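# Fold a flat cardboard box upright and hold its front

## Task

Raise the box's floor panel by folding it up off the back wall, then bend the front wall over from the floor. To count as done, the box must stand on its back wall (the narrow strip joining floor and lid), with the floor vertical and the front wall (the narrow strip on the far side of the floor) lying across the top. No part of the box may hang past the table edge, and the right gripper must be holding the box by its front wall at the end. A hold by the left gripper does not count.

## Robot and tools

ROBOT. There are two six-joint arms, left_arm and right_arm, each with a two-finger gripper. Each arm's joint order, used in every call and every result list, is waist, shoulder, elbow, wrist pitch, wrist yaw, wrist roll. Nominal ranges in radians: waist -2.618 to 3.054, shoulder 0.000 to 3.142, elbow 0.000 to 3.142, wrist pitch -1.571 to 1.571, wrist yaw -1.571 to 1.571, wrist roll -2.094 to 2.094. The true end of a joint can differ from these by up to 0.059 rad either way.

FRAMES. Scene frame: origin at table-top height, centred between the arms, a little behind the near table edge; +x points out over the table, +z up, and left_arm sits on the +y side (this has nothing to do with left or right in the images). left_arm base is at about (+0.003, +0.298, +0.012) m and right_arm base at about (-0.005, -0.342, +0.011) m, both nearly level. Gripper positions, orientations and targets in results are given in each arm's own base frame; fixed cameras and the table use the scene frame. A gripper's fingers point along its +z and open along its y; its reported position is the spot between the pads, about 1 cm short of the tips. Reported hand poses may be off by a few centimetres.

THE ROW. Every motion argument is built from rows of 14 numbers covering both arms: left_arm's 6 joint angles then its opening, then right_arm's 6 joint angles then its opening. Joint values are absolute target angles in radians, not offsets. Opening runs from -1 (closed) to +1 (fully open). Send all 14 numbers even if only one arm should move; to keep a gripper unchanged, repeat its current command (0 is a real command, half open).

TOOLS.
execute_actions(actions, cameras): actions is a list of actions; each action is a list of up to 15 rows, one row per 1/30 s step; a short action keeps its last row until 15 steps pass. A call is rejected if a target exceeds a joint's range by more than 0.059 rad and lies further out than the current angle; targets beyond the real end are clipped, and the result then notes "joint sent to its limit". An empty actions list returns full state plus all camera images.
move(target, speed, blend, opening_speed, grip_force, blocking, cameras): target is one 14-number row or a list of up to 15 rows, all absolute angles, sharing at most 10 s. All joints interpolate together, so the hand follows a curve, with no obstacle avoidance. speed is the top rad/s of the joint with the farthest to go (0.01 to 12.57, default 0.5), one value or one per target. blend (rad) rounds corners between listed targets; 0 stops at each. opening_speed (0.2 or more, per second on the -1..+1 scale) ramps the gripper. grip_force is per-pad newtons, 10 to 50, one value or one per arm; it persists, and lower forces close slowly. blocking=false returns after about 0.5 s while the motion continues; a new move takes over from the current point. The result adds a "move:" line: done, off_target (resting more than 0.035 rad from target), moving, held, or fault, plus limits=held if steps were withheld. None of these tells you about contact.
wait(seconds 0 to 10): lets time pass holding the last command.
stop(): brakes the running move.
zoom_image(camera, region): camera is cam_high, cam_low, cam_left_wrist or cam_right_wrist; region [x0, y0, x1, y1] in pixels, at most 504 by 504, origin top-left, of that camera's newest image.
show_instructions(): shows the reference pages for the box.
finished_scene(scene): ends the scene; give its number.

CAMERAS. cam_high and cam_low (504x504) are fixed on a beam behind the arms; cam_left_wrist and cam_right_wrist (896x504) ride on the grippers.

RESULTS. Joint positions lists six angles per arm plus the finger gap in metres (0.093 fully open, floored at zero). Joint velocities are in rad/s; "within noise" means still. Joint targets are what the drives are chasing now; resend them to hold still. Tool commands show current gripper commands. Joint torques include the arm's own weight, have offsets and noise, and the first three wrap at ±28 N m. grip_measured is the gripper motor on the -1..+1 scale: the pads meet near -0.94 and each millimetre of object width adds about 0.0208. To grip a rigid flat part firmly, command at least 0.24 below the reading for its width; release by commanding well above it. Reading below -0.94 does not prove something is held. Each drive chases its target at most 0.339 rad ahead (waist, shoulder, elbow) or 2.2 rad (wrist joints) per step, and targets that would move a hand more than 200 mm are scaled back. "joint command not followed" means the clearance check altered some steps. Gear play, friction and load can leave joints short, especially at long reach.

HEAT. Holding loads, stretching out or pushing against something heats motors. MOTOR HOT appears at 75 °C; at 90 °C that arm folds up and is dead for the rest of the scene; at 100 °C it goes limp.

AVOID. Do not drop the box, let it fall off the table or leave it past the edge. Avoid fast impacts, driving far beyond a contact point (that presses hard), collisions between the arms or gripping the other arm's fingers, hitting the bar, plate (up to about 3 cm above the table) or rail behind the table, and straining the wrist camera cables. Any arm stop is costly. Prefer smooth, slow moves near contact.

Each tool is called after ">>>" by a JSON object that holds its "name" and its "arguments", one argument or row to a line.

Reference images:

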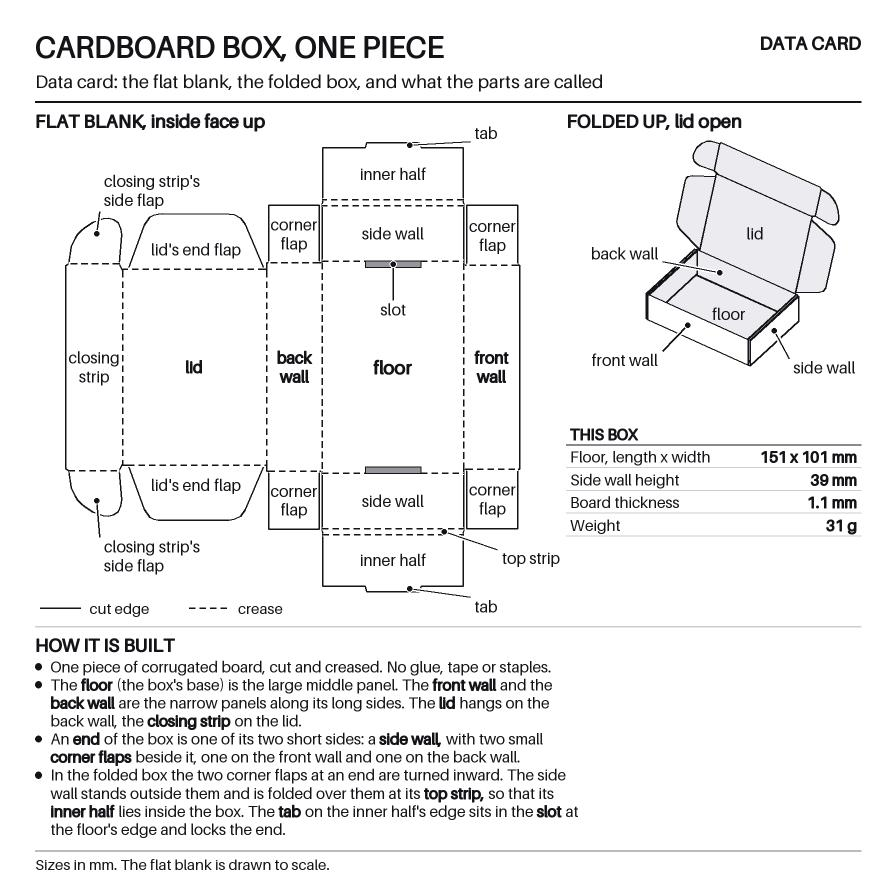

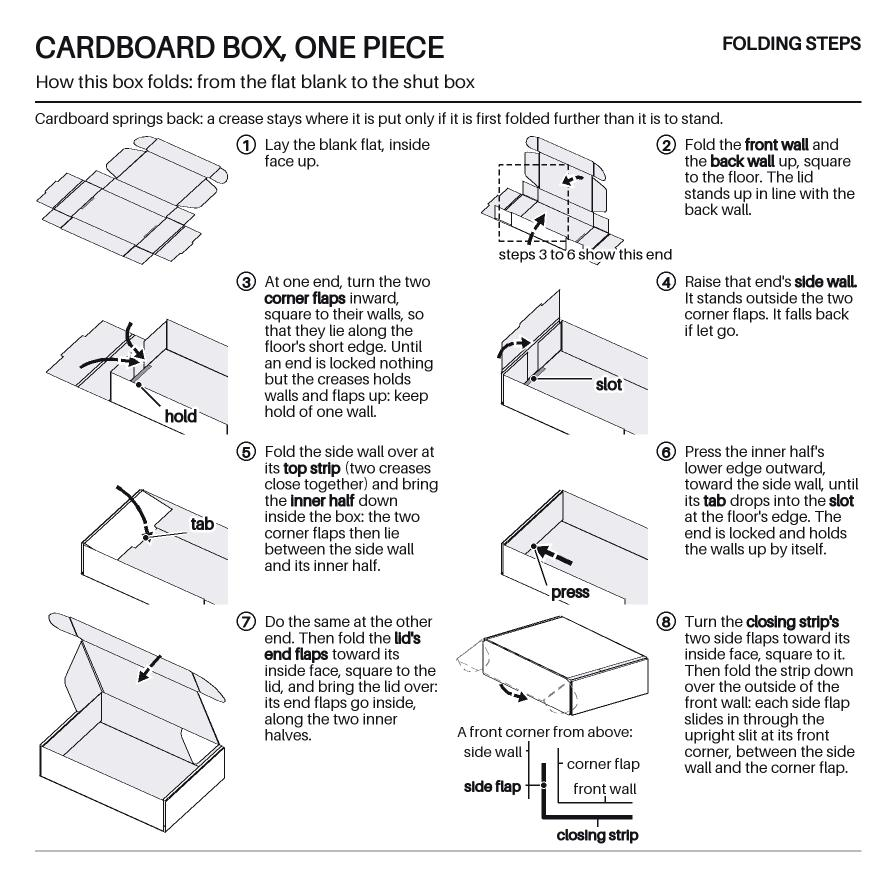

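## Session

>>> {"name": "execute_actions", "arguments": {
  "actions": []
}}

Scene clock: 0.00 s.
left_arm: end_effector_position=(+0.3780, +0.0030, +0.3952) grip_measured=+1.000 end_effector_quat_wxyz=(+0.700, -0.005, +0.714, +0.002) | right_arm: end_effector_position=(+0.3778, -0.0032, +0.3955) grip_measured=+1.000 end_effector_quat_wxyz=(+0.701, +0.002, +0.713, -0.006)
Joint positions: left_arm=[0.006 1.055 1.041 -0.005 -0.004 -0.004 0.093] | right_arm=[-0.006 1.055 1.041 -0.004 0.004 -0.005 0.093]
Joint velocities: within noise
Joint torques (N m): no reading
Motor temperatures (°C): left_arm=[22 25 26 24 23 23 21] | right_arm=[21 28 25 24 22 23 22]
Heat: left arm: 26 °C; right arm: 28 °C.
Joint targets: left_arm=[0.005 1.056 1.048 -0.012 -0.003 -0.004] | right_arm=[-0.005 1.049 1.050 -0.007 0.003 -0.005]
Tool commands: left_gripper/opening=+1.0 right_gripper/opening=+1.0

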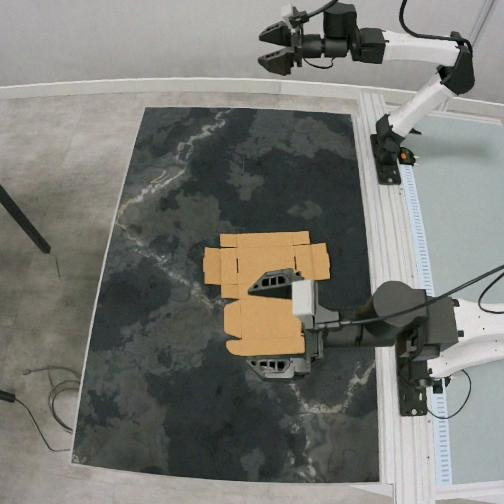

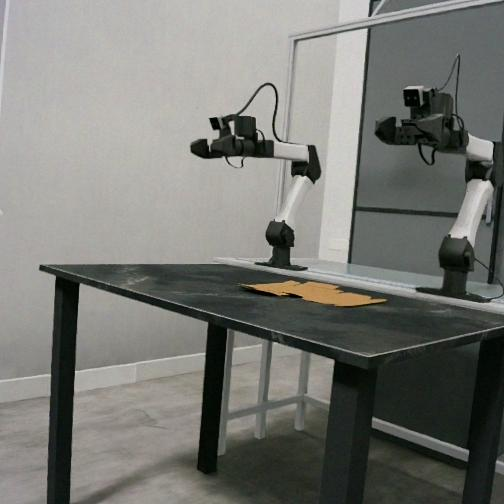

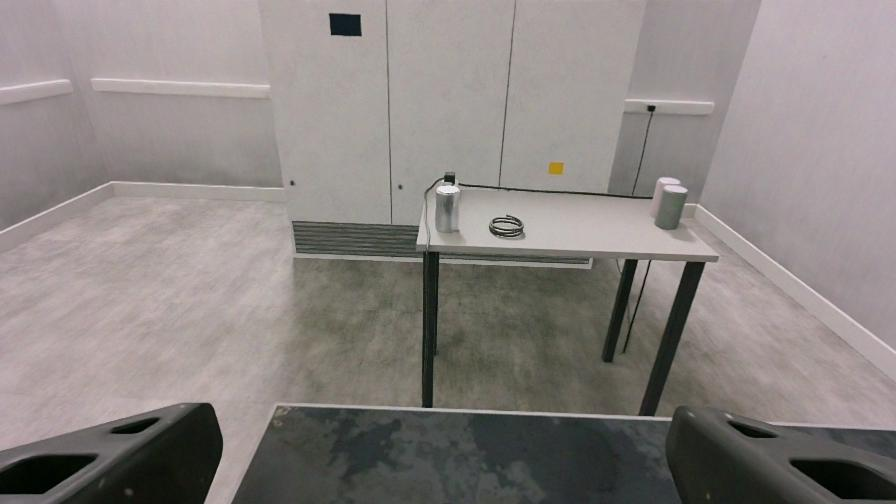

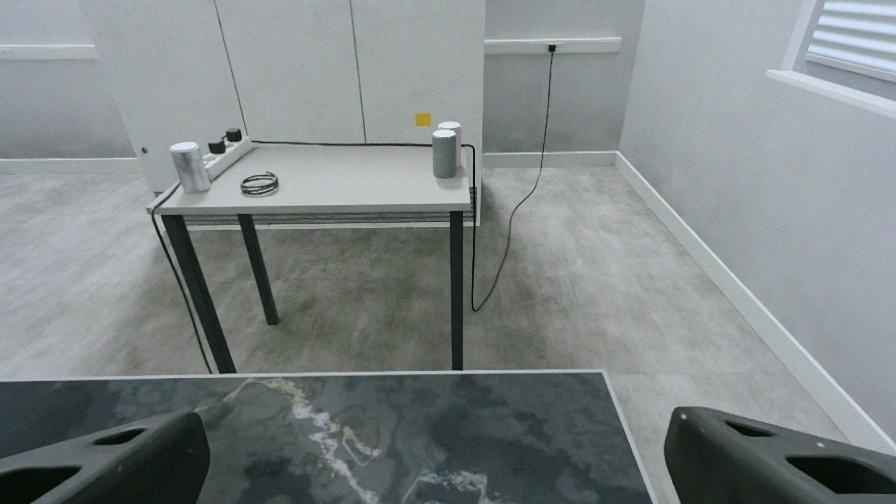

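>>> {"name": "zoom_image", "arguments": {
  "camera": "cam_high",
  "region": [170, 200, 370, 400]
}}

>>> {"name": "zoom_image", "arguments": {
  "camera": "cam_low",
  "region": [220, 230, 420, 350]
}}

Scaled by 2.520 from the camera's 504x504 image, which has a finer 720x720 frame.

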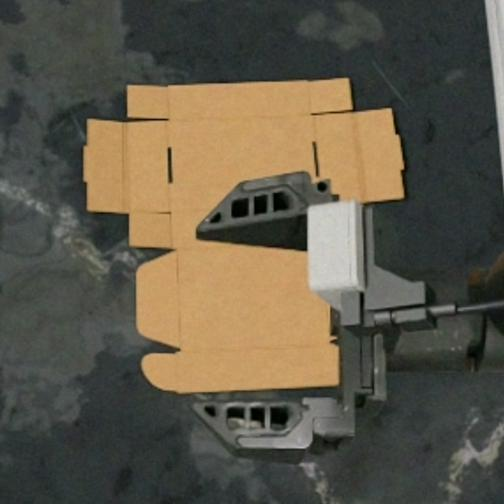

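Scaled by 2.520 from the camera's 504x504 image, which has a finer 720x720 frame.

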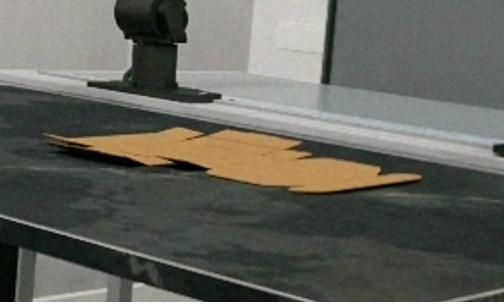

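>>> {"name": "zoom_image", "arguments": {
  "camera": "cam_low",
  "region": [230, 270, 310, 320]
}}

>>> {"name": "zoom_image", "arguments": {
  "camera": "cam_low",
  "region": [290, 270, 400, 320]
}}

Scaled by 6.300 from the camera's 504x504 image, which has a finer 720x720 frame.

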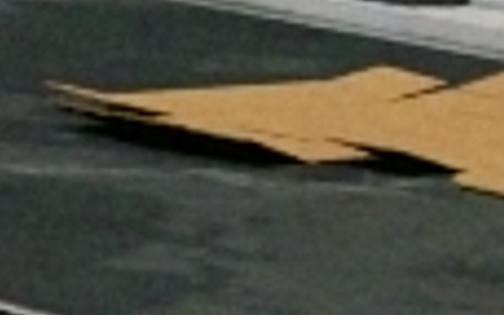

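Scaled by 4.582 from the camera's 504x504 image, which has a finer 720x720 frame.

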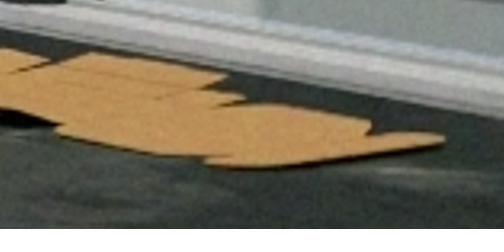

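>>> {"name": "move", "arguments": {
  "target": [0.8, 1.055, 1.041, -0.005, 0, 0, 1, -0.1, 1.6, 1.5, -0.9, 0.4, -0.1, 1.0],
  "speed": 1.0,
  "cameras": ["cam_high", "cam_low", "cam_right_wrist"]
}}

Scene clock: 74.90 s.
left_arm: end_effector_position=(+0.2641, +0.2704, +0.3952) grip_measured=+1.000 end_effector_quat_wxyz=(+0.646, -0.279, +0.657, +0.271) | right_arm: end_effector_position=(+0.3957, -0.1001, +0.2186) grip_measured=+1.000 end_effector_quat_wxyz=(+0.271, +0.058, +0.939, -0.203)
Joint positions: left_arm=[0.796 1.055 1.041 -0.005 -0.002 -0.004 0.093] | right_arm=[-0.097 1.584 1.471 -0.86 0.372 -0.089 0.093]
Joint torques (N m): left_arm=[0.29 -3.36 7.32 2.2 0 0.12] | right_arm=[0.29 -8.23 9.32 1.04 0.47 -0.09]
Motor temperatures (°C): left_arm=[22 25 33 33 23 22 21] | right_arm=[21 29 34 35 22 23 21]
Heat: left arm: 33 °C; right arm: 35 °C.
Joint targets: left_arm=[0.801 1.055 1.041 -0.005 -0.001 0.000] | right_arm=[-0.100 1.600 1.501 -0.901 0.391 -0.100]
move: off_target (right_arm); right_arm: the wrist pitch is farthest, 0.040 rad from its target
Images, in order (width x height): cam_high 504x504, cam_low 504x504, cam_right_wrist 896x504.

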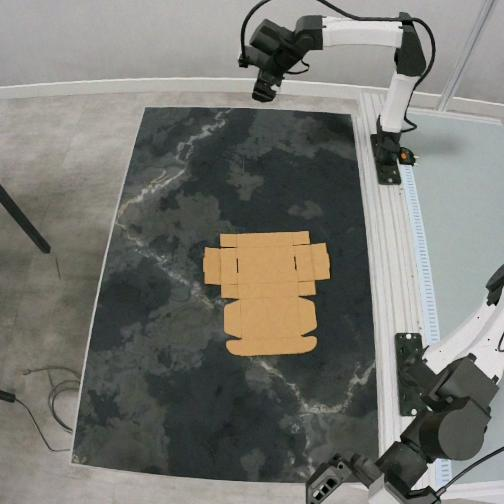

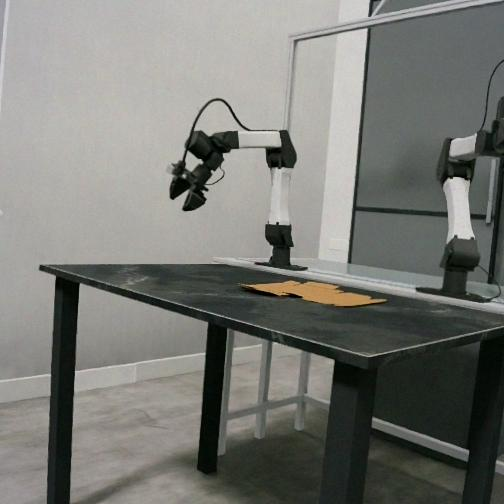

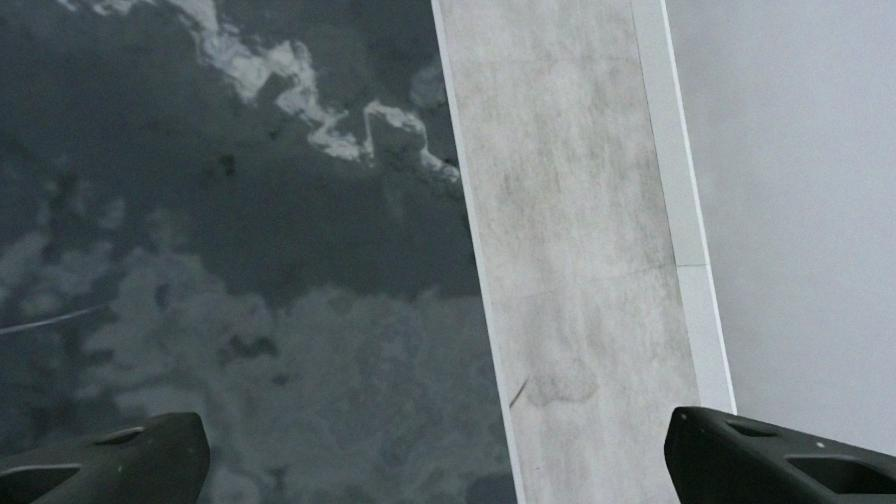

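>>> {"name": "move", "arguments": {
  "target": [0.8, 1.055, 1.041, -0.005, 0, 0, 1, -0.094, 1.773, 1.311, -1.203, -0.782, -0.133, 0.0],
  "speed": 1.0,
  "cameras": ["cam_high", "cam_low", "cam_right_wrist"]
}}

Scene clock: 86.13 s.
left_arm: end_effector_position=(+0.2641, +0.2704, +0.3952) grip_measured=+1.000 end_effector_quat_wxyz=(+0.646, -0.279, +0.657, +0.271) | right_arm: end_effector_position=(+0.3185, +0.0836, +0.1285) grip_measured=+0.002 end_effector_quat_wxyz=(+0.023, +0.001, +0.931, +0.363)
Joint positions: left_arm=[0.796 1.055 1.041 -0.005 -0.002 -0.004 0.093] | right_arm=[-0.097 1.751 1.323 -1.175 -0.744 -0.108 0.045]
Joint torques (N m): left_arm=[0.14 -3.32 7.36 2.19 0.01 0.12] | right_arm=[0.81 -8.29 4.92 -0.1 -0.68 -0.18]
Heat: left arm: 34 °C; right arm: 35 °C.
Joint targets: left_arm=[0.800 1.055 1.041 -0.005 0.000 0.000] | right_arm=[-0.094 1.773 1.310 -1.201 -0.772 -0.123]
move: off_target (right_arm); right_arm: the wrist yaw is farthest, 0.038 rad from its target
Images, in order (width x height): cam_high 504x504, cam_low 504x504, cam_right_wrist 896x504.

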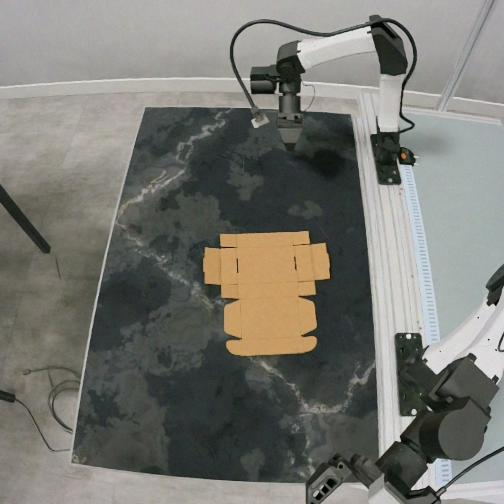

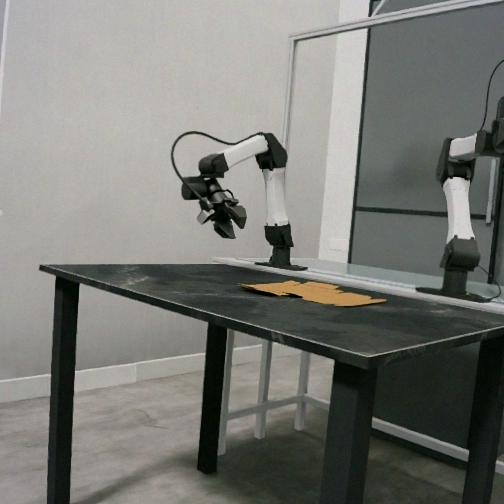

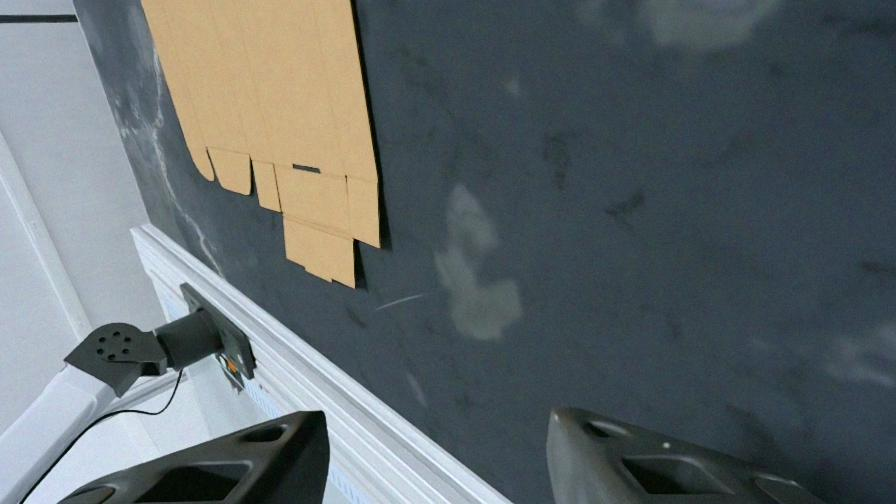

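>>> {"name": "move", "arguments": {
  "target": [0.8, 1.055, 1.041, -0.005, 0, 0, 1, 0.242, 2.02, 1.24, -0.50, -0.94, 0.41, -0.4],
  "speed": 0.8,
  "cameras": ["cam_high", "cam_low", "cam_right_wrist"]
}}

Scene clock: 107.67 s.
left_arm: end_effector_position=(+0.2641, +0.2704, +0.3952) grip_measured=+1.000 end_effector_quat_wxyz=(+0.646, -0.279, +0.657, +0.271) | right_arm: end_effector_position=(+0.3617, +0.2242, +0.0646) grip_measured=-0.398 end_effector_quat_wxyz=(-0.004, +0.004, +0.889, +0.458)
Joint positions: left_arm=[0.796 1.055 1.041 -0.005 -0.002 -0.004 0.093] | right_arm=[0.236 1.995 1.253 -0.517 -0.915 0.4 0.026]
Joint torques (N m): left_arm=[0.16 -3.32 7.49 2.17 0.01 0.13] | right_arm=[1.03 -10.67 4.92 1.02 -0.71 0.04]
Motor temperatures (°C): left_arm=[22 25 34 34 23 22 21] | right_arm=[21 31 33 29 23 23 21]
Heat: left arm: 34 °C; right arm: 33 °C.
Joint targets: left_arm=[0.800 1.055 1.041 -0.005 0.000 0.000] | right_arm=[0.241 2.020 1.240 -0.501 -0.941 0.410]
move: done
Images, in order (width x height): cam_high 504x504, cam_low 504x504, cam_right_wrist 896x504.

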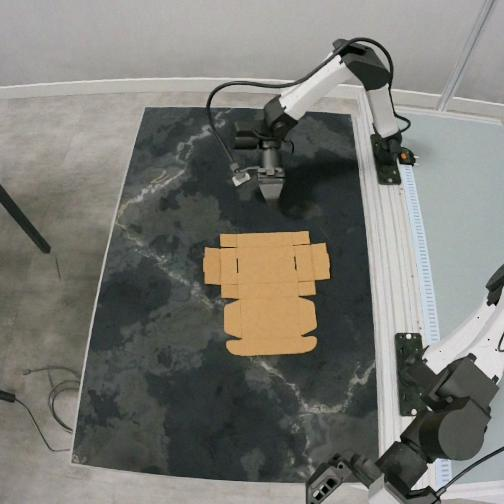

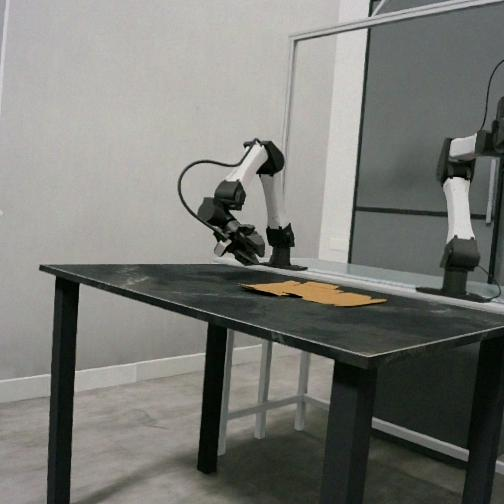

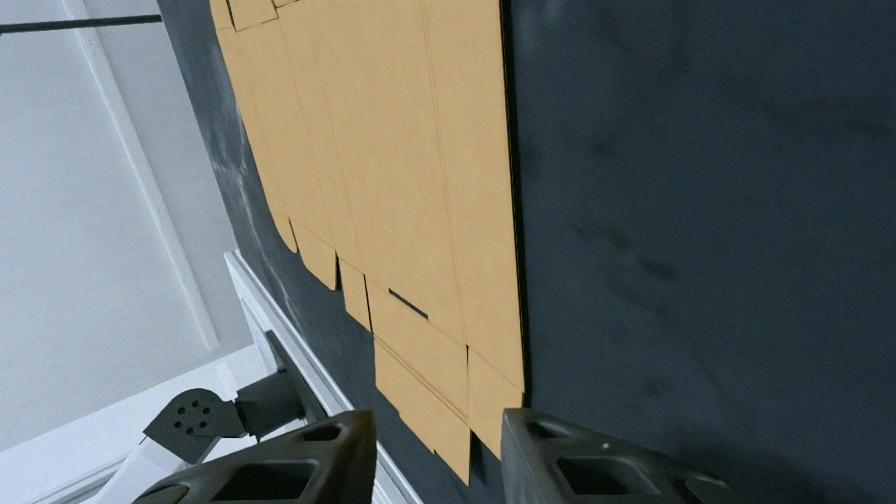

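>>> {"name": "zoom_image", "arguments": {
  "camera": "cam_right_wrist",
  "region": [420, 260, 620, 480]
}}

>>> {"name": "zoom_image", "arguments": {
  "camera": "cam_low",
  "region": [200, 220, 310, 310]
}}

Scaled by 2.291 from the camera's 896x504 image, which has a finer 1280x720 frame.

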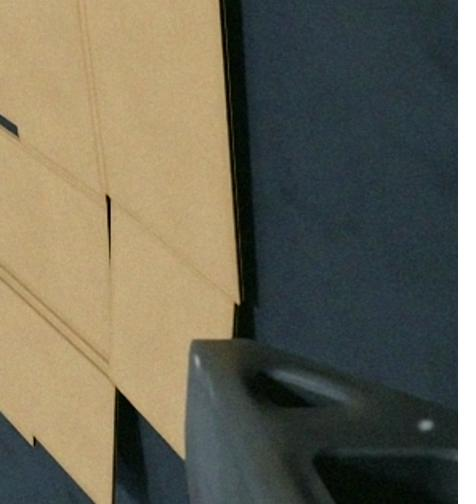

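Scaled by 4.582 from the camera's 504x504 image, which has a finer 720x720 frame.

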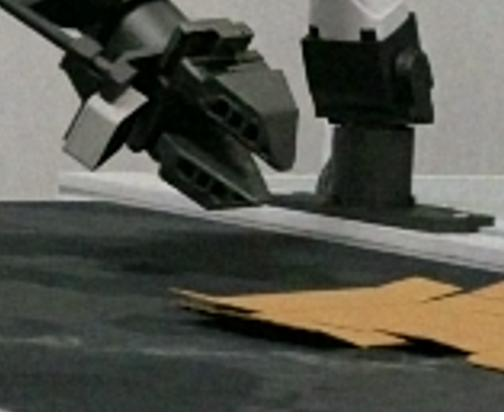

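>>> {"name": "move", "arguments": {
  "target": [0.8, 1.055, 1.041, -0.005, 0, 0, 1, 0.219, 2.213, 1.29, -0.351, -0.985, 0.39, -0.6],
  "speed": 0.5,
  "cameras": ["cam_low", "cam_right_wrist"]
}}

>>> {"name": "zoom_image", "arguments": {
  "camera": "cam_low",
  "region": [220, 230, 320, 310]
}}

Scene clock: 125.37 s.
left_arm: end_effector_position=(+0.2641, +0.2704, +0.3952) grip_measured=+1.000 end_effector_quat_wxyz=(+0.646, -0.279, +0.657, +0.271) | right_arm: end_effector_position=(+0.3709, +0.2268, +0.0200) grip_measured=-0.599 end_effector_quat_wxyz=(-0.035, +0.016, +0.869, +0.493)
Joint positions: left_arm=[0.796 1.055 1.041 -0.005 -0.002 -0.004 0.093] | right_arm=[0.214 2.167 1.268 -0.406 -1.011 0.4 0.016]
Joint torques (N m): left_arm=[0.29 -3.37 7.36 2.18 0.03 0.13] | right_arm=[1.07 -9.51 7.01 1.38 -0.22 -0.14]
Motor temperatures (°C): left_arm=[22 25 34 35 23 22 21] | right_arm=[21 36 33 29 23 23 21]
Heat: left arm: 35 °C; right arm: 36 °C.
Joint targets: left_arm=[0.800 1.055 1.041 -0.005 0.000 0.000] | right_arm=[0.220 2.213 1.290 -0.351 -0.985 0.389]
move: off_target (right_arm); right_arm: the wrist pitch is farthest, 0.055 rad from its target
Images, in order (width x height): cam_low 504x504, cam_right_wrist 896x504.

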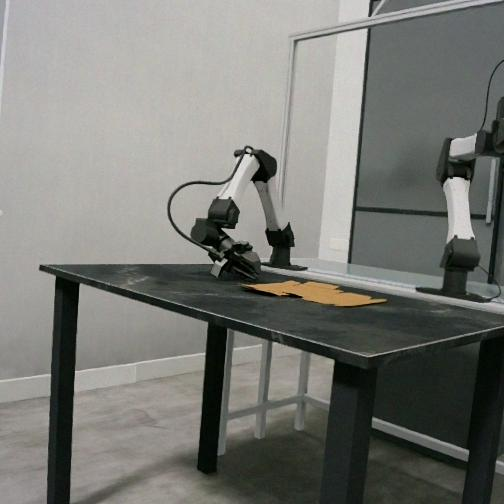

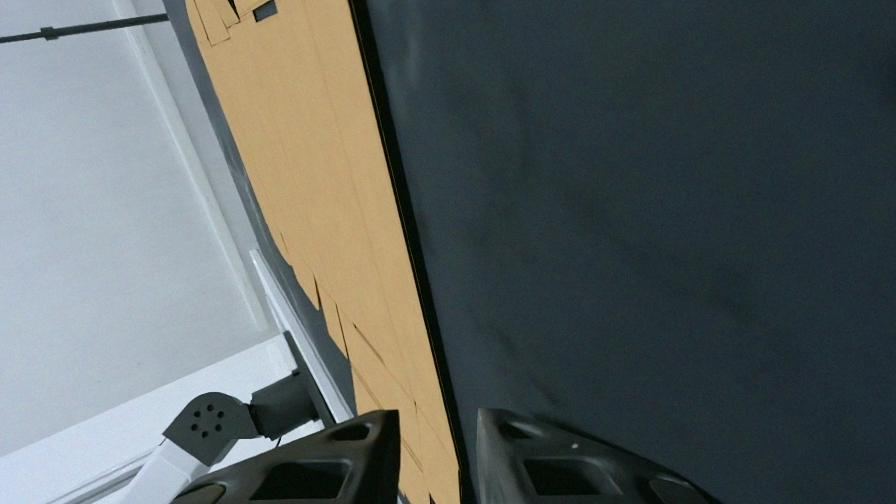

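Scaled by 5.040 from the camera's 504x504 image, which has a finer 720x720 frame.

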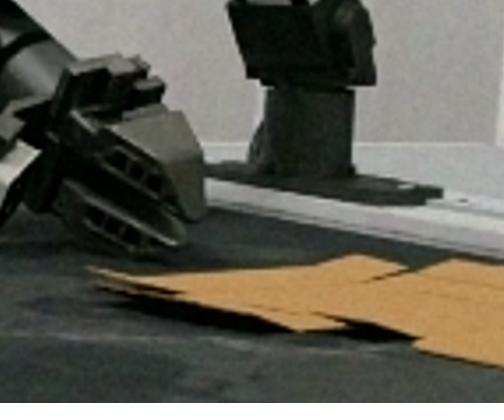

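>>> {"name": "move", "arguments": {
  "target": [0.8, 1.055, 1.041, -0.005, 0, 0, 1, 0.216, 2.268, 1.32, -0.336, -0.985, 0.33, -0.6],
  "speed": 0.3,
  "cameras": ["cam_low", "cam_right_wrist"]
}}

>>> {"name": "zoom_image", "arguments": {
  "camera": "cam_low",
  "region": [220, 240, 300, 310]
}}

>>> {"name": "zoom_image", "arguments": {
  "camera": "cam_right_wrist",
  "region": [360, 260, 560, 504]
}}

Scene clock: 132.03 s.
left_arm: end_effector_position=(+0.2641, +0.2704, +0.3952) grip_measured=+1.000 end_effector_quat_wxyz=(+0.646, -0.279, +0.657, +0.271) | right_arm: end_effector_position=(+0.3758, +0.2309, +0.0200) grip_measured=-0.599 end_effector_quat_wxyz=(-0.034, -0.001, +0.858, +0.513)
Joint positions: left_arm=[0.796 1.055 1.041 -0.005 -0.002 -0.004 0.093] | right_arm=[0.211 2.205 1.302 -0.405 -1.06 0.363 0.016]
Joint torques (N m): left_arm=[0.18 -3.32 7.35 2.18 0.03 0.12] | right_arm=[0.95 -8.12 6.72 1.52 0.2 -0.31]
Heat: left arm: 35 °C; right arm: 35 °C.
Joint targets: left_arm=[0.800 1.055 1.041 -0.005 0.000 0.000] | right_arm=[0.216 2.269 1.320 -0.336 -0.994 0.331]
move: off_target (right_arm); right_arm: the wrist yaw is farthest, 0.075 rad from its target
Images, in order (width x height): cam_low 504x504, cam_right_wrist 896x504.

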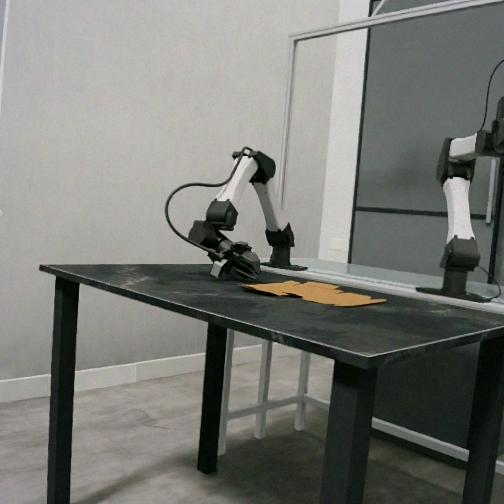

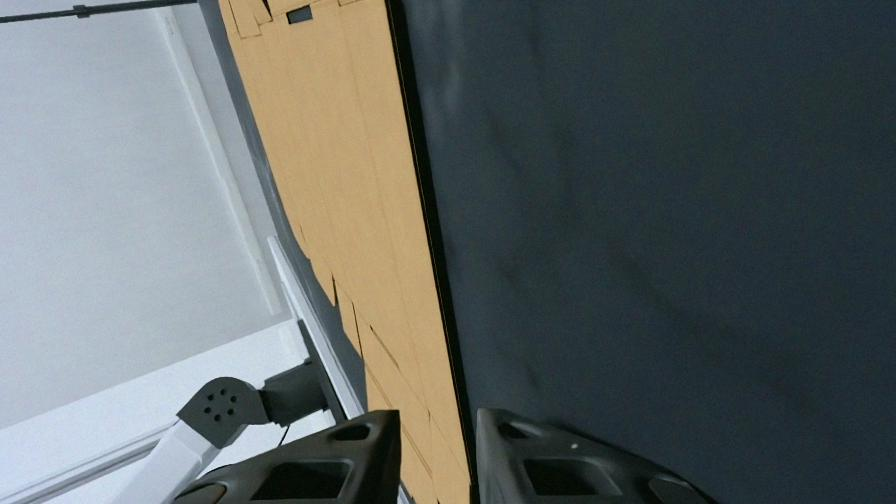

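Scaled by 6.300 from the camera's 504x504 image, which has a finer 720x720 frame.

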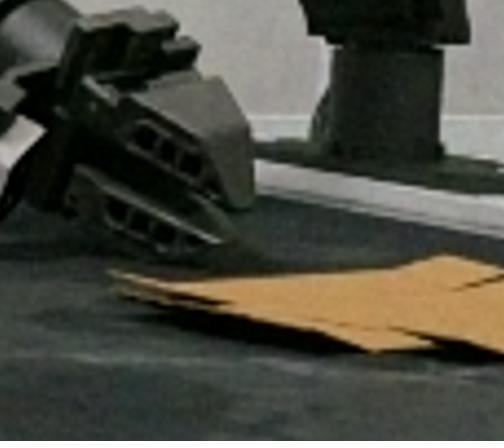

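Scaled by 2.066 from the camera's 896x504 image, which has a finer 1280x720 frame.

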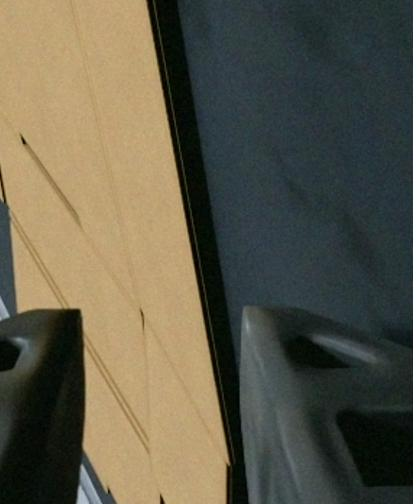

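>>> {"name": "move", "arguments": {
  "target": [0.8, 1.055, 1.041, -0.005, 0, 0, 1, 0.306, 2.13, 1.44, -0.69, -0.68, 0.33, -0.48],
  "speed": 0.5,
  "cameras": ["cam_low", "cam_right_wrist"]
}}

>>> {"name": "zoom_image", "arguments": {
  "camera": "cam_low",
  "region": [220, 230, 300, 310]
}}

Scene clock: 147.27 s.
left_arm: end_effector_position=(+0.2641, +0.2704, +0.3952) grip_measured=+1.000 end_effector_quat_wxyz=(+0.646, -0.279, +0.657, +0.271) | right_arm: end_effector_position=(+0.3722, +0.2350, +0.0120) grip_measured=-0.481 end_effector_quat_wxyz=(-0.031, -0.018, +0.933, +0.357)
Joint positions: left_arm=[0.796 1.055 1.041 -0.005 -0.002 -0.004 0.093] | right_arm=[0.31 2.17 1.426 -0.646 -0.715 0.34 0.022]
Joint torques (N m): left_arm=[0.16 -3.3 7.31 2.18 0 0.13] | right_arm=[1.14 -18.76 6.91 0.13 0.11 -0.15]
Heat: left arm: 36 °C; right arm: 36 °C.
Joint targets: left_arm=[0.800 1.055 1.041 -0.005 0.000 0.000] | right_arm=[0.316 2.130 1.441 -0.690 -0.670 0.329]
move: off_target (right_arm); right_arm: the wrist pitch is farthest, 0.044 rad from its target
Images, in order (width x height): cam_low 504x504, cam_right_wrist 896x504.

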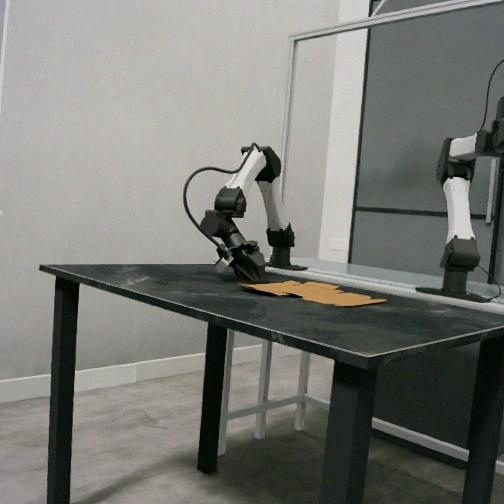

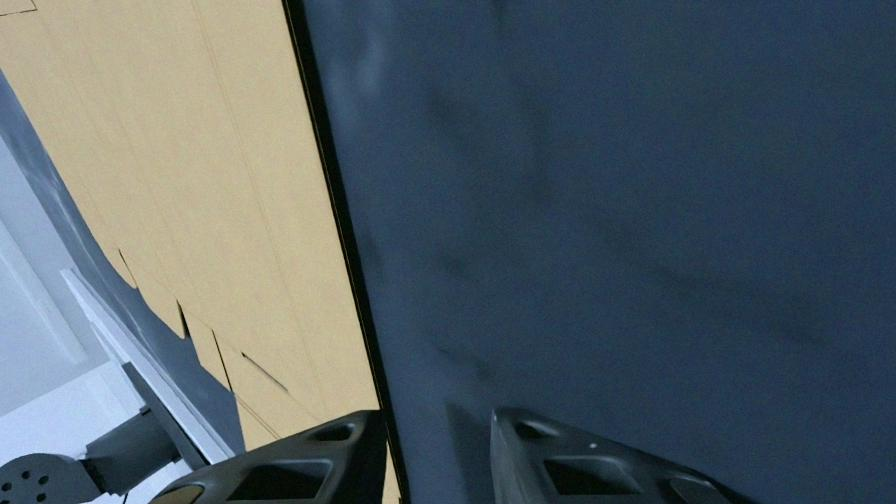

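Scaled by 6.300 from the camera's 504x504 image, which has a finer 720x720 frame.

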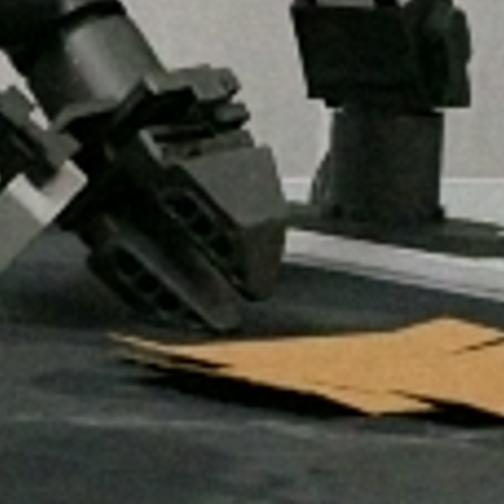

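>>> {"name": "move", "arguments": {
  "target": [0.8, 1.055, 1.041, -0.005, 0, 0, 1, 0.396, 2.225, 1.468, -0.53, -0.66, 0.40, -0.48],
  "speed": 0.2,
  "cameras": ["cam_low", "cam_right_wrist"]
}}

>>> {"name": "zoom_image", "arguments": {
  "camera": "cam_low",
  "region": [220, 230, 300, 310]
}}

>>> {"name": "zoom_image", "arguments": {
  "camera": "cam_right_wrist",
  "region": [330, 300, 530, 504]
}}

Scene clock: 156.03 s.
left_arm: end_effector_position=(+0.2641, +0.2704, +0.3952) grip_measured=+1.000 end_effector_quat_wxyz=(+0.646, -0.279, +0.657, +0.271) | right_arm: end_effector_position=(+0.3779, +0.2616, +0.0127) grip_measured=-0.481 end_effector_quat_wxyz=(-0.009, -0.035, +0.934, +0.357)
Joint positions: left_arm=[0.796 1.055 1.041 -0.005 -0.002 -0.004 0.093] | right_arm=[0.371 2.182 1.446 -0.569 -0.688 0.392 0.022]
Joint torques (N m): left_arm=[0.24 -3.34 7.41 2.18 0.01 0.1] | right_arm=[1.89 -10.74 7.65 1.23 -0.06 0.02]
Motor temperatures (°C): left_arm=[21 25 35 36 23 22 21] | right_arm=[21 43 35 29 22 23 21]
Heat: left arm: 36 °C; right arm: 43 °C.
Joint targets: left_arm=[0.800 1.055 1.041 -0.005 0.000 0.000] | right_arm=[0.385 2.225 1.469 -0.530 -0.660 0.401]
move: off_target (right_arm); right_arm: the shoulder is farthest, 0.043 rad from its target
Images, in order (width x height): cam_low 504x504, cam_right_wrist 896x504.

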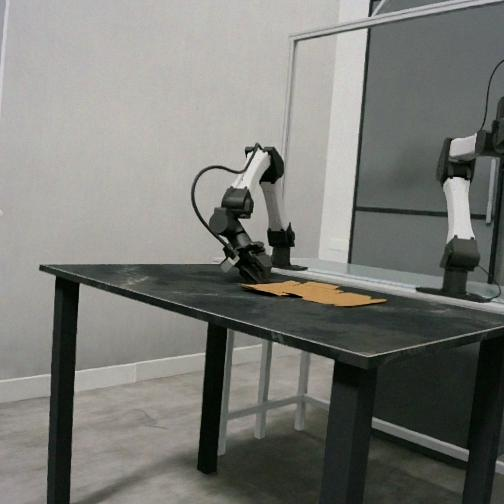

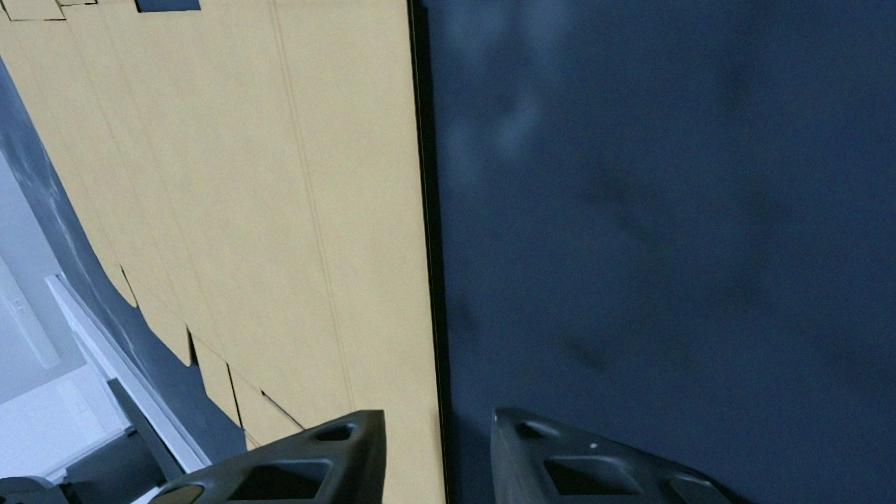

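Scaled by 6.300 from the camera's 504x504 image, which has a finer 720x720 frame.

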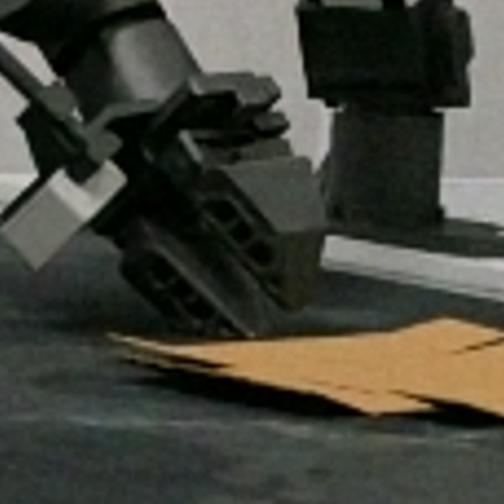

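Scaled by 2.471 from the camera's 896x504 image, which has a finer 1280x720 frame.

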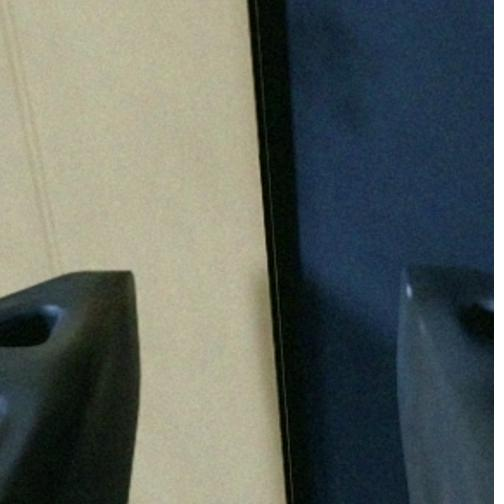

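>>> {"name": "move", "arguments": {
  "target": [0.8, 1.055, 1.041, -0.005, 0, 0, 1, 0.422, 2.245, 1.478, -0.50, -0.655, 0.44, -0.48],
  "speed": 0.2,
  "cameras": ["cam_low", "cam_right_wrist"]
}}

>>> {"name": "zoom_image", "arguments": {
  "camera": "cam_low",
  "region": [230, 250, 290, 310]
}}

>>> {"name": "zoom_image", "arguments": {
  "camera": "cam_right_wrist",
  "region": [330, 300, 530, 504]
}}

Scene clock: 162.97 s.
left_arm: end_effector_position=(+0.2641, +0.2704, +0.3952) grip_measured=+1.000 end_effector_quat_wxyz=(+0.646, -0.279, +0.657, +0.271) | right_arm: end_effector_position=(+0.3802, +0.2764, +0.0129) grip_measured=-0.481 end_effector_quat_wxyz=(-0.003, -0.037, +0.932, +0.361)
Joint positions: left_arm=[0.796 1.055 1.041 -0.005 -0.002 -0.004 0.093] | right_arm=[0.4 2.196 1.461 -0.532 -0.684 0.431 0.022]
Joint torques (N m): left_arm=[0.2 -3.33 7.38 2.16 0.02 0.11] | right_arm=[2.62 -10.33 7.24 1.23 -0.03 0.05]
Heat: left arm: 36 °C; right arm: 42 °C.
Joint targets: left_arm=[0.800 1.055 1.041 -0.005 0.000 0.000] | right_arm=[0.422 2.245 1.478 -0.500 -0.656 0.440]
move: off_target (right_arm); right_arm: the shoulder is farthest, 0.049 rad from its target
Images, in order (width x height): cam_low 504x504, cam_right_wrist 896x504.

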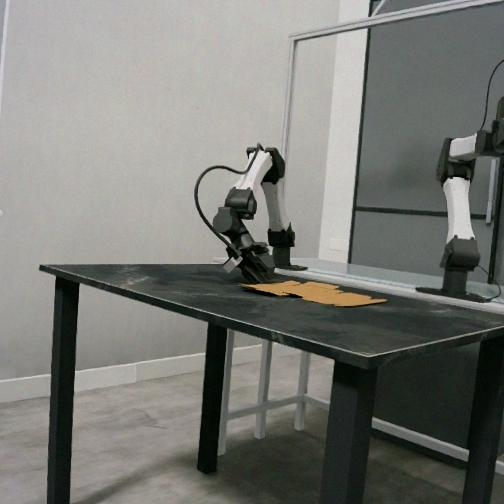

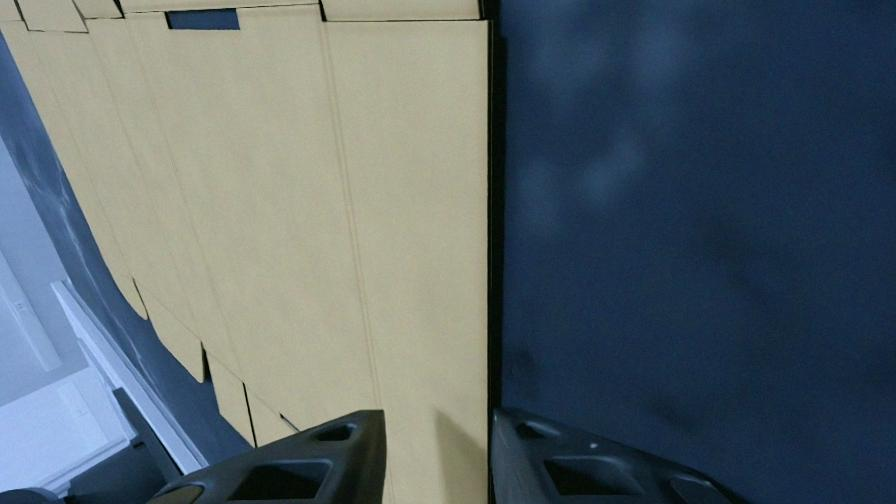

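Scaled by 8.400 from the camera's 504x504 image, which has a finer 720x720 frame.

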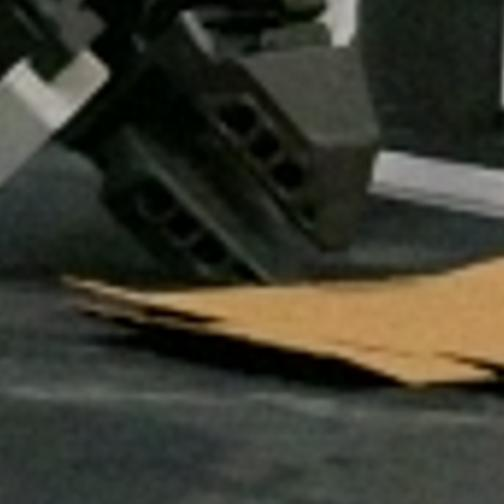

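Scaled by 2.471 from the camera's 896x504 image, which has a finer 1280x720 frame.

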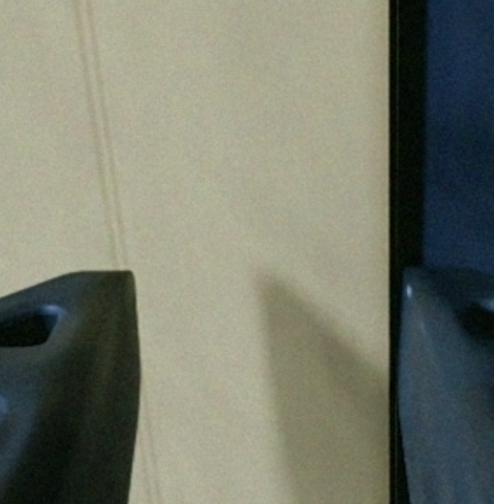

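>>> {"name": "move", "arguments": {
  "target": [0.8, 1.055, 1.041, -0.005, 0, 0, 1, 0.432, 2.270, 1.490, -0.49, -0.655, 0.44, -0.48],
  "speed": 0.2,
  "cameras": ["cam_low", "cam_right_wrist"]
}}

>>> {"name": "zoom_image", "arguments": {
  "camera": "cam_low",
  "region": [230, 250, 290, 310]
}}

>>> {"name": "zoom_image", "arguments": {
  "camera": "cam_right_wrist",
  "region": [330, 300, 530, 504]
}}

Scene clock: 168.40 s.
left_arm: end_effector_position=(+0.2641, +0.2704, +0.3952) grip_measured=+1.000 end_effector_quat_wxyz=(+0.646, -0.279, +0.657, +0.271) | right_arm: end_effector_position=(+0.3826, +0.2797, +0.0126) grip_measured=-0.481 end_effector_quat_wxyz=(-0.002, -0.039, +0.931, +0.362)
Joint positions: left_arm=[0.796 1.055 1.041 -0.005 -0.002 -0.004 0.093] | right_arm=[0.405 2.207 1.477 -0.531 -0.684 0.432 0.022]
Joint torques (N m): left_arm=[0.18 -3.34 7.3 2.17 0.01 0.12] | right_arm=[3.18 -9.09 6.93 1.35 -0.03 0.02]
Heat: left arm: 37 °C; right arm: 42 °C.
Joint targets: left_arm=[0.800 1.055 1.041 -0.005 0.000 0.000] | right_arm=[0.433 2.269 1.489 -0.490 -0.655 0.439]
move: off_target (right_arm); right_arm: the shoulder is farthest, 0.063 rad from its target
Images, in order (width x height): cam_low 504x504, cam_right_wrist 896x504.

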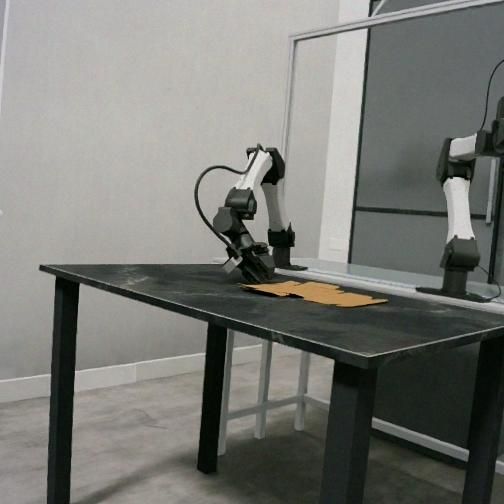

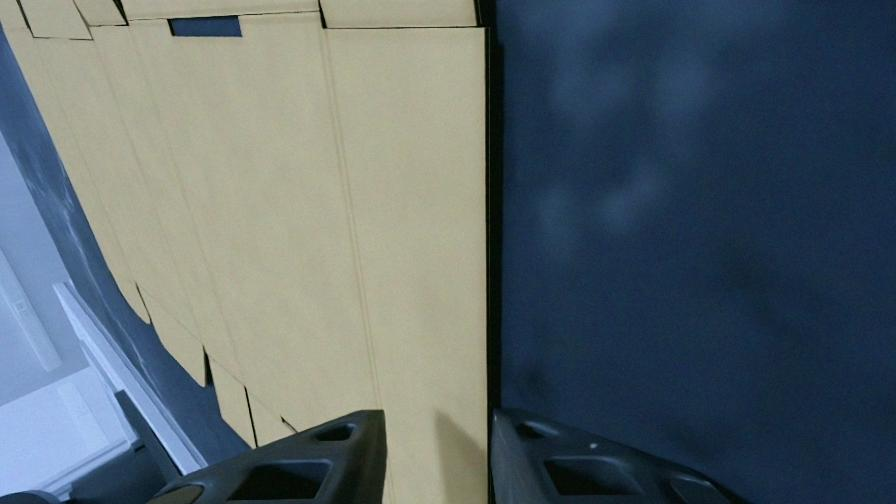

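Scaled by 8.400 from the camera's 504x504 image, which has a finer 720x720 frame.

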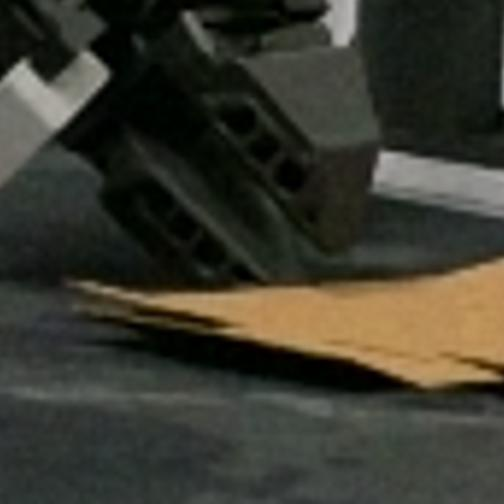

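Scaled by 2.471 from the camera's 896x504 image, which has a finer 1280x720 frame.

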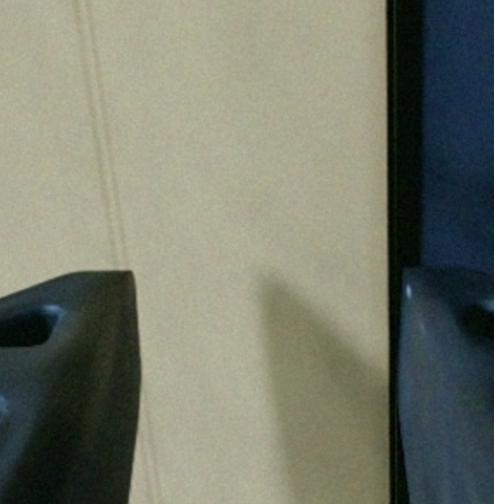

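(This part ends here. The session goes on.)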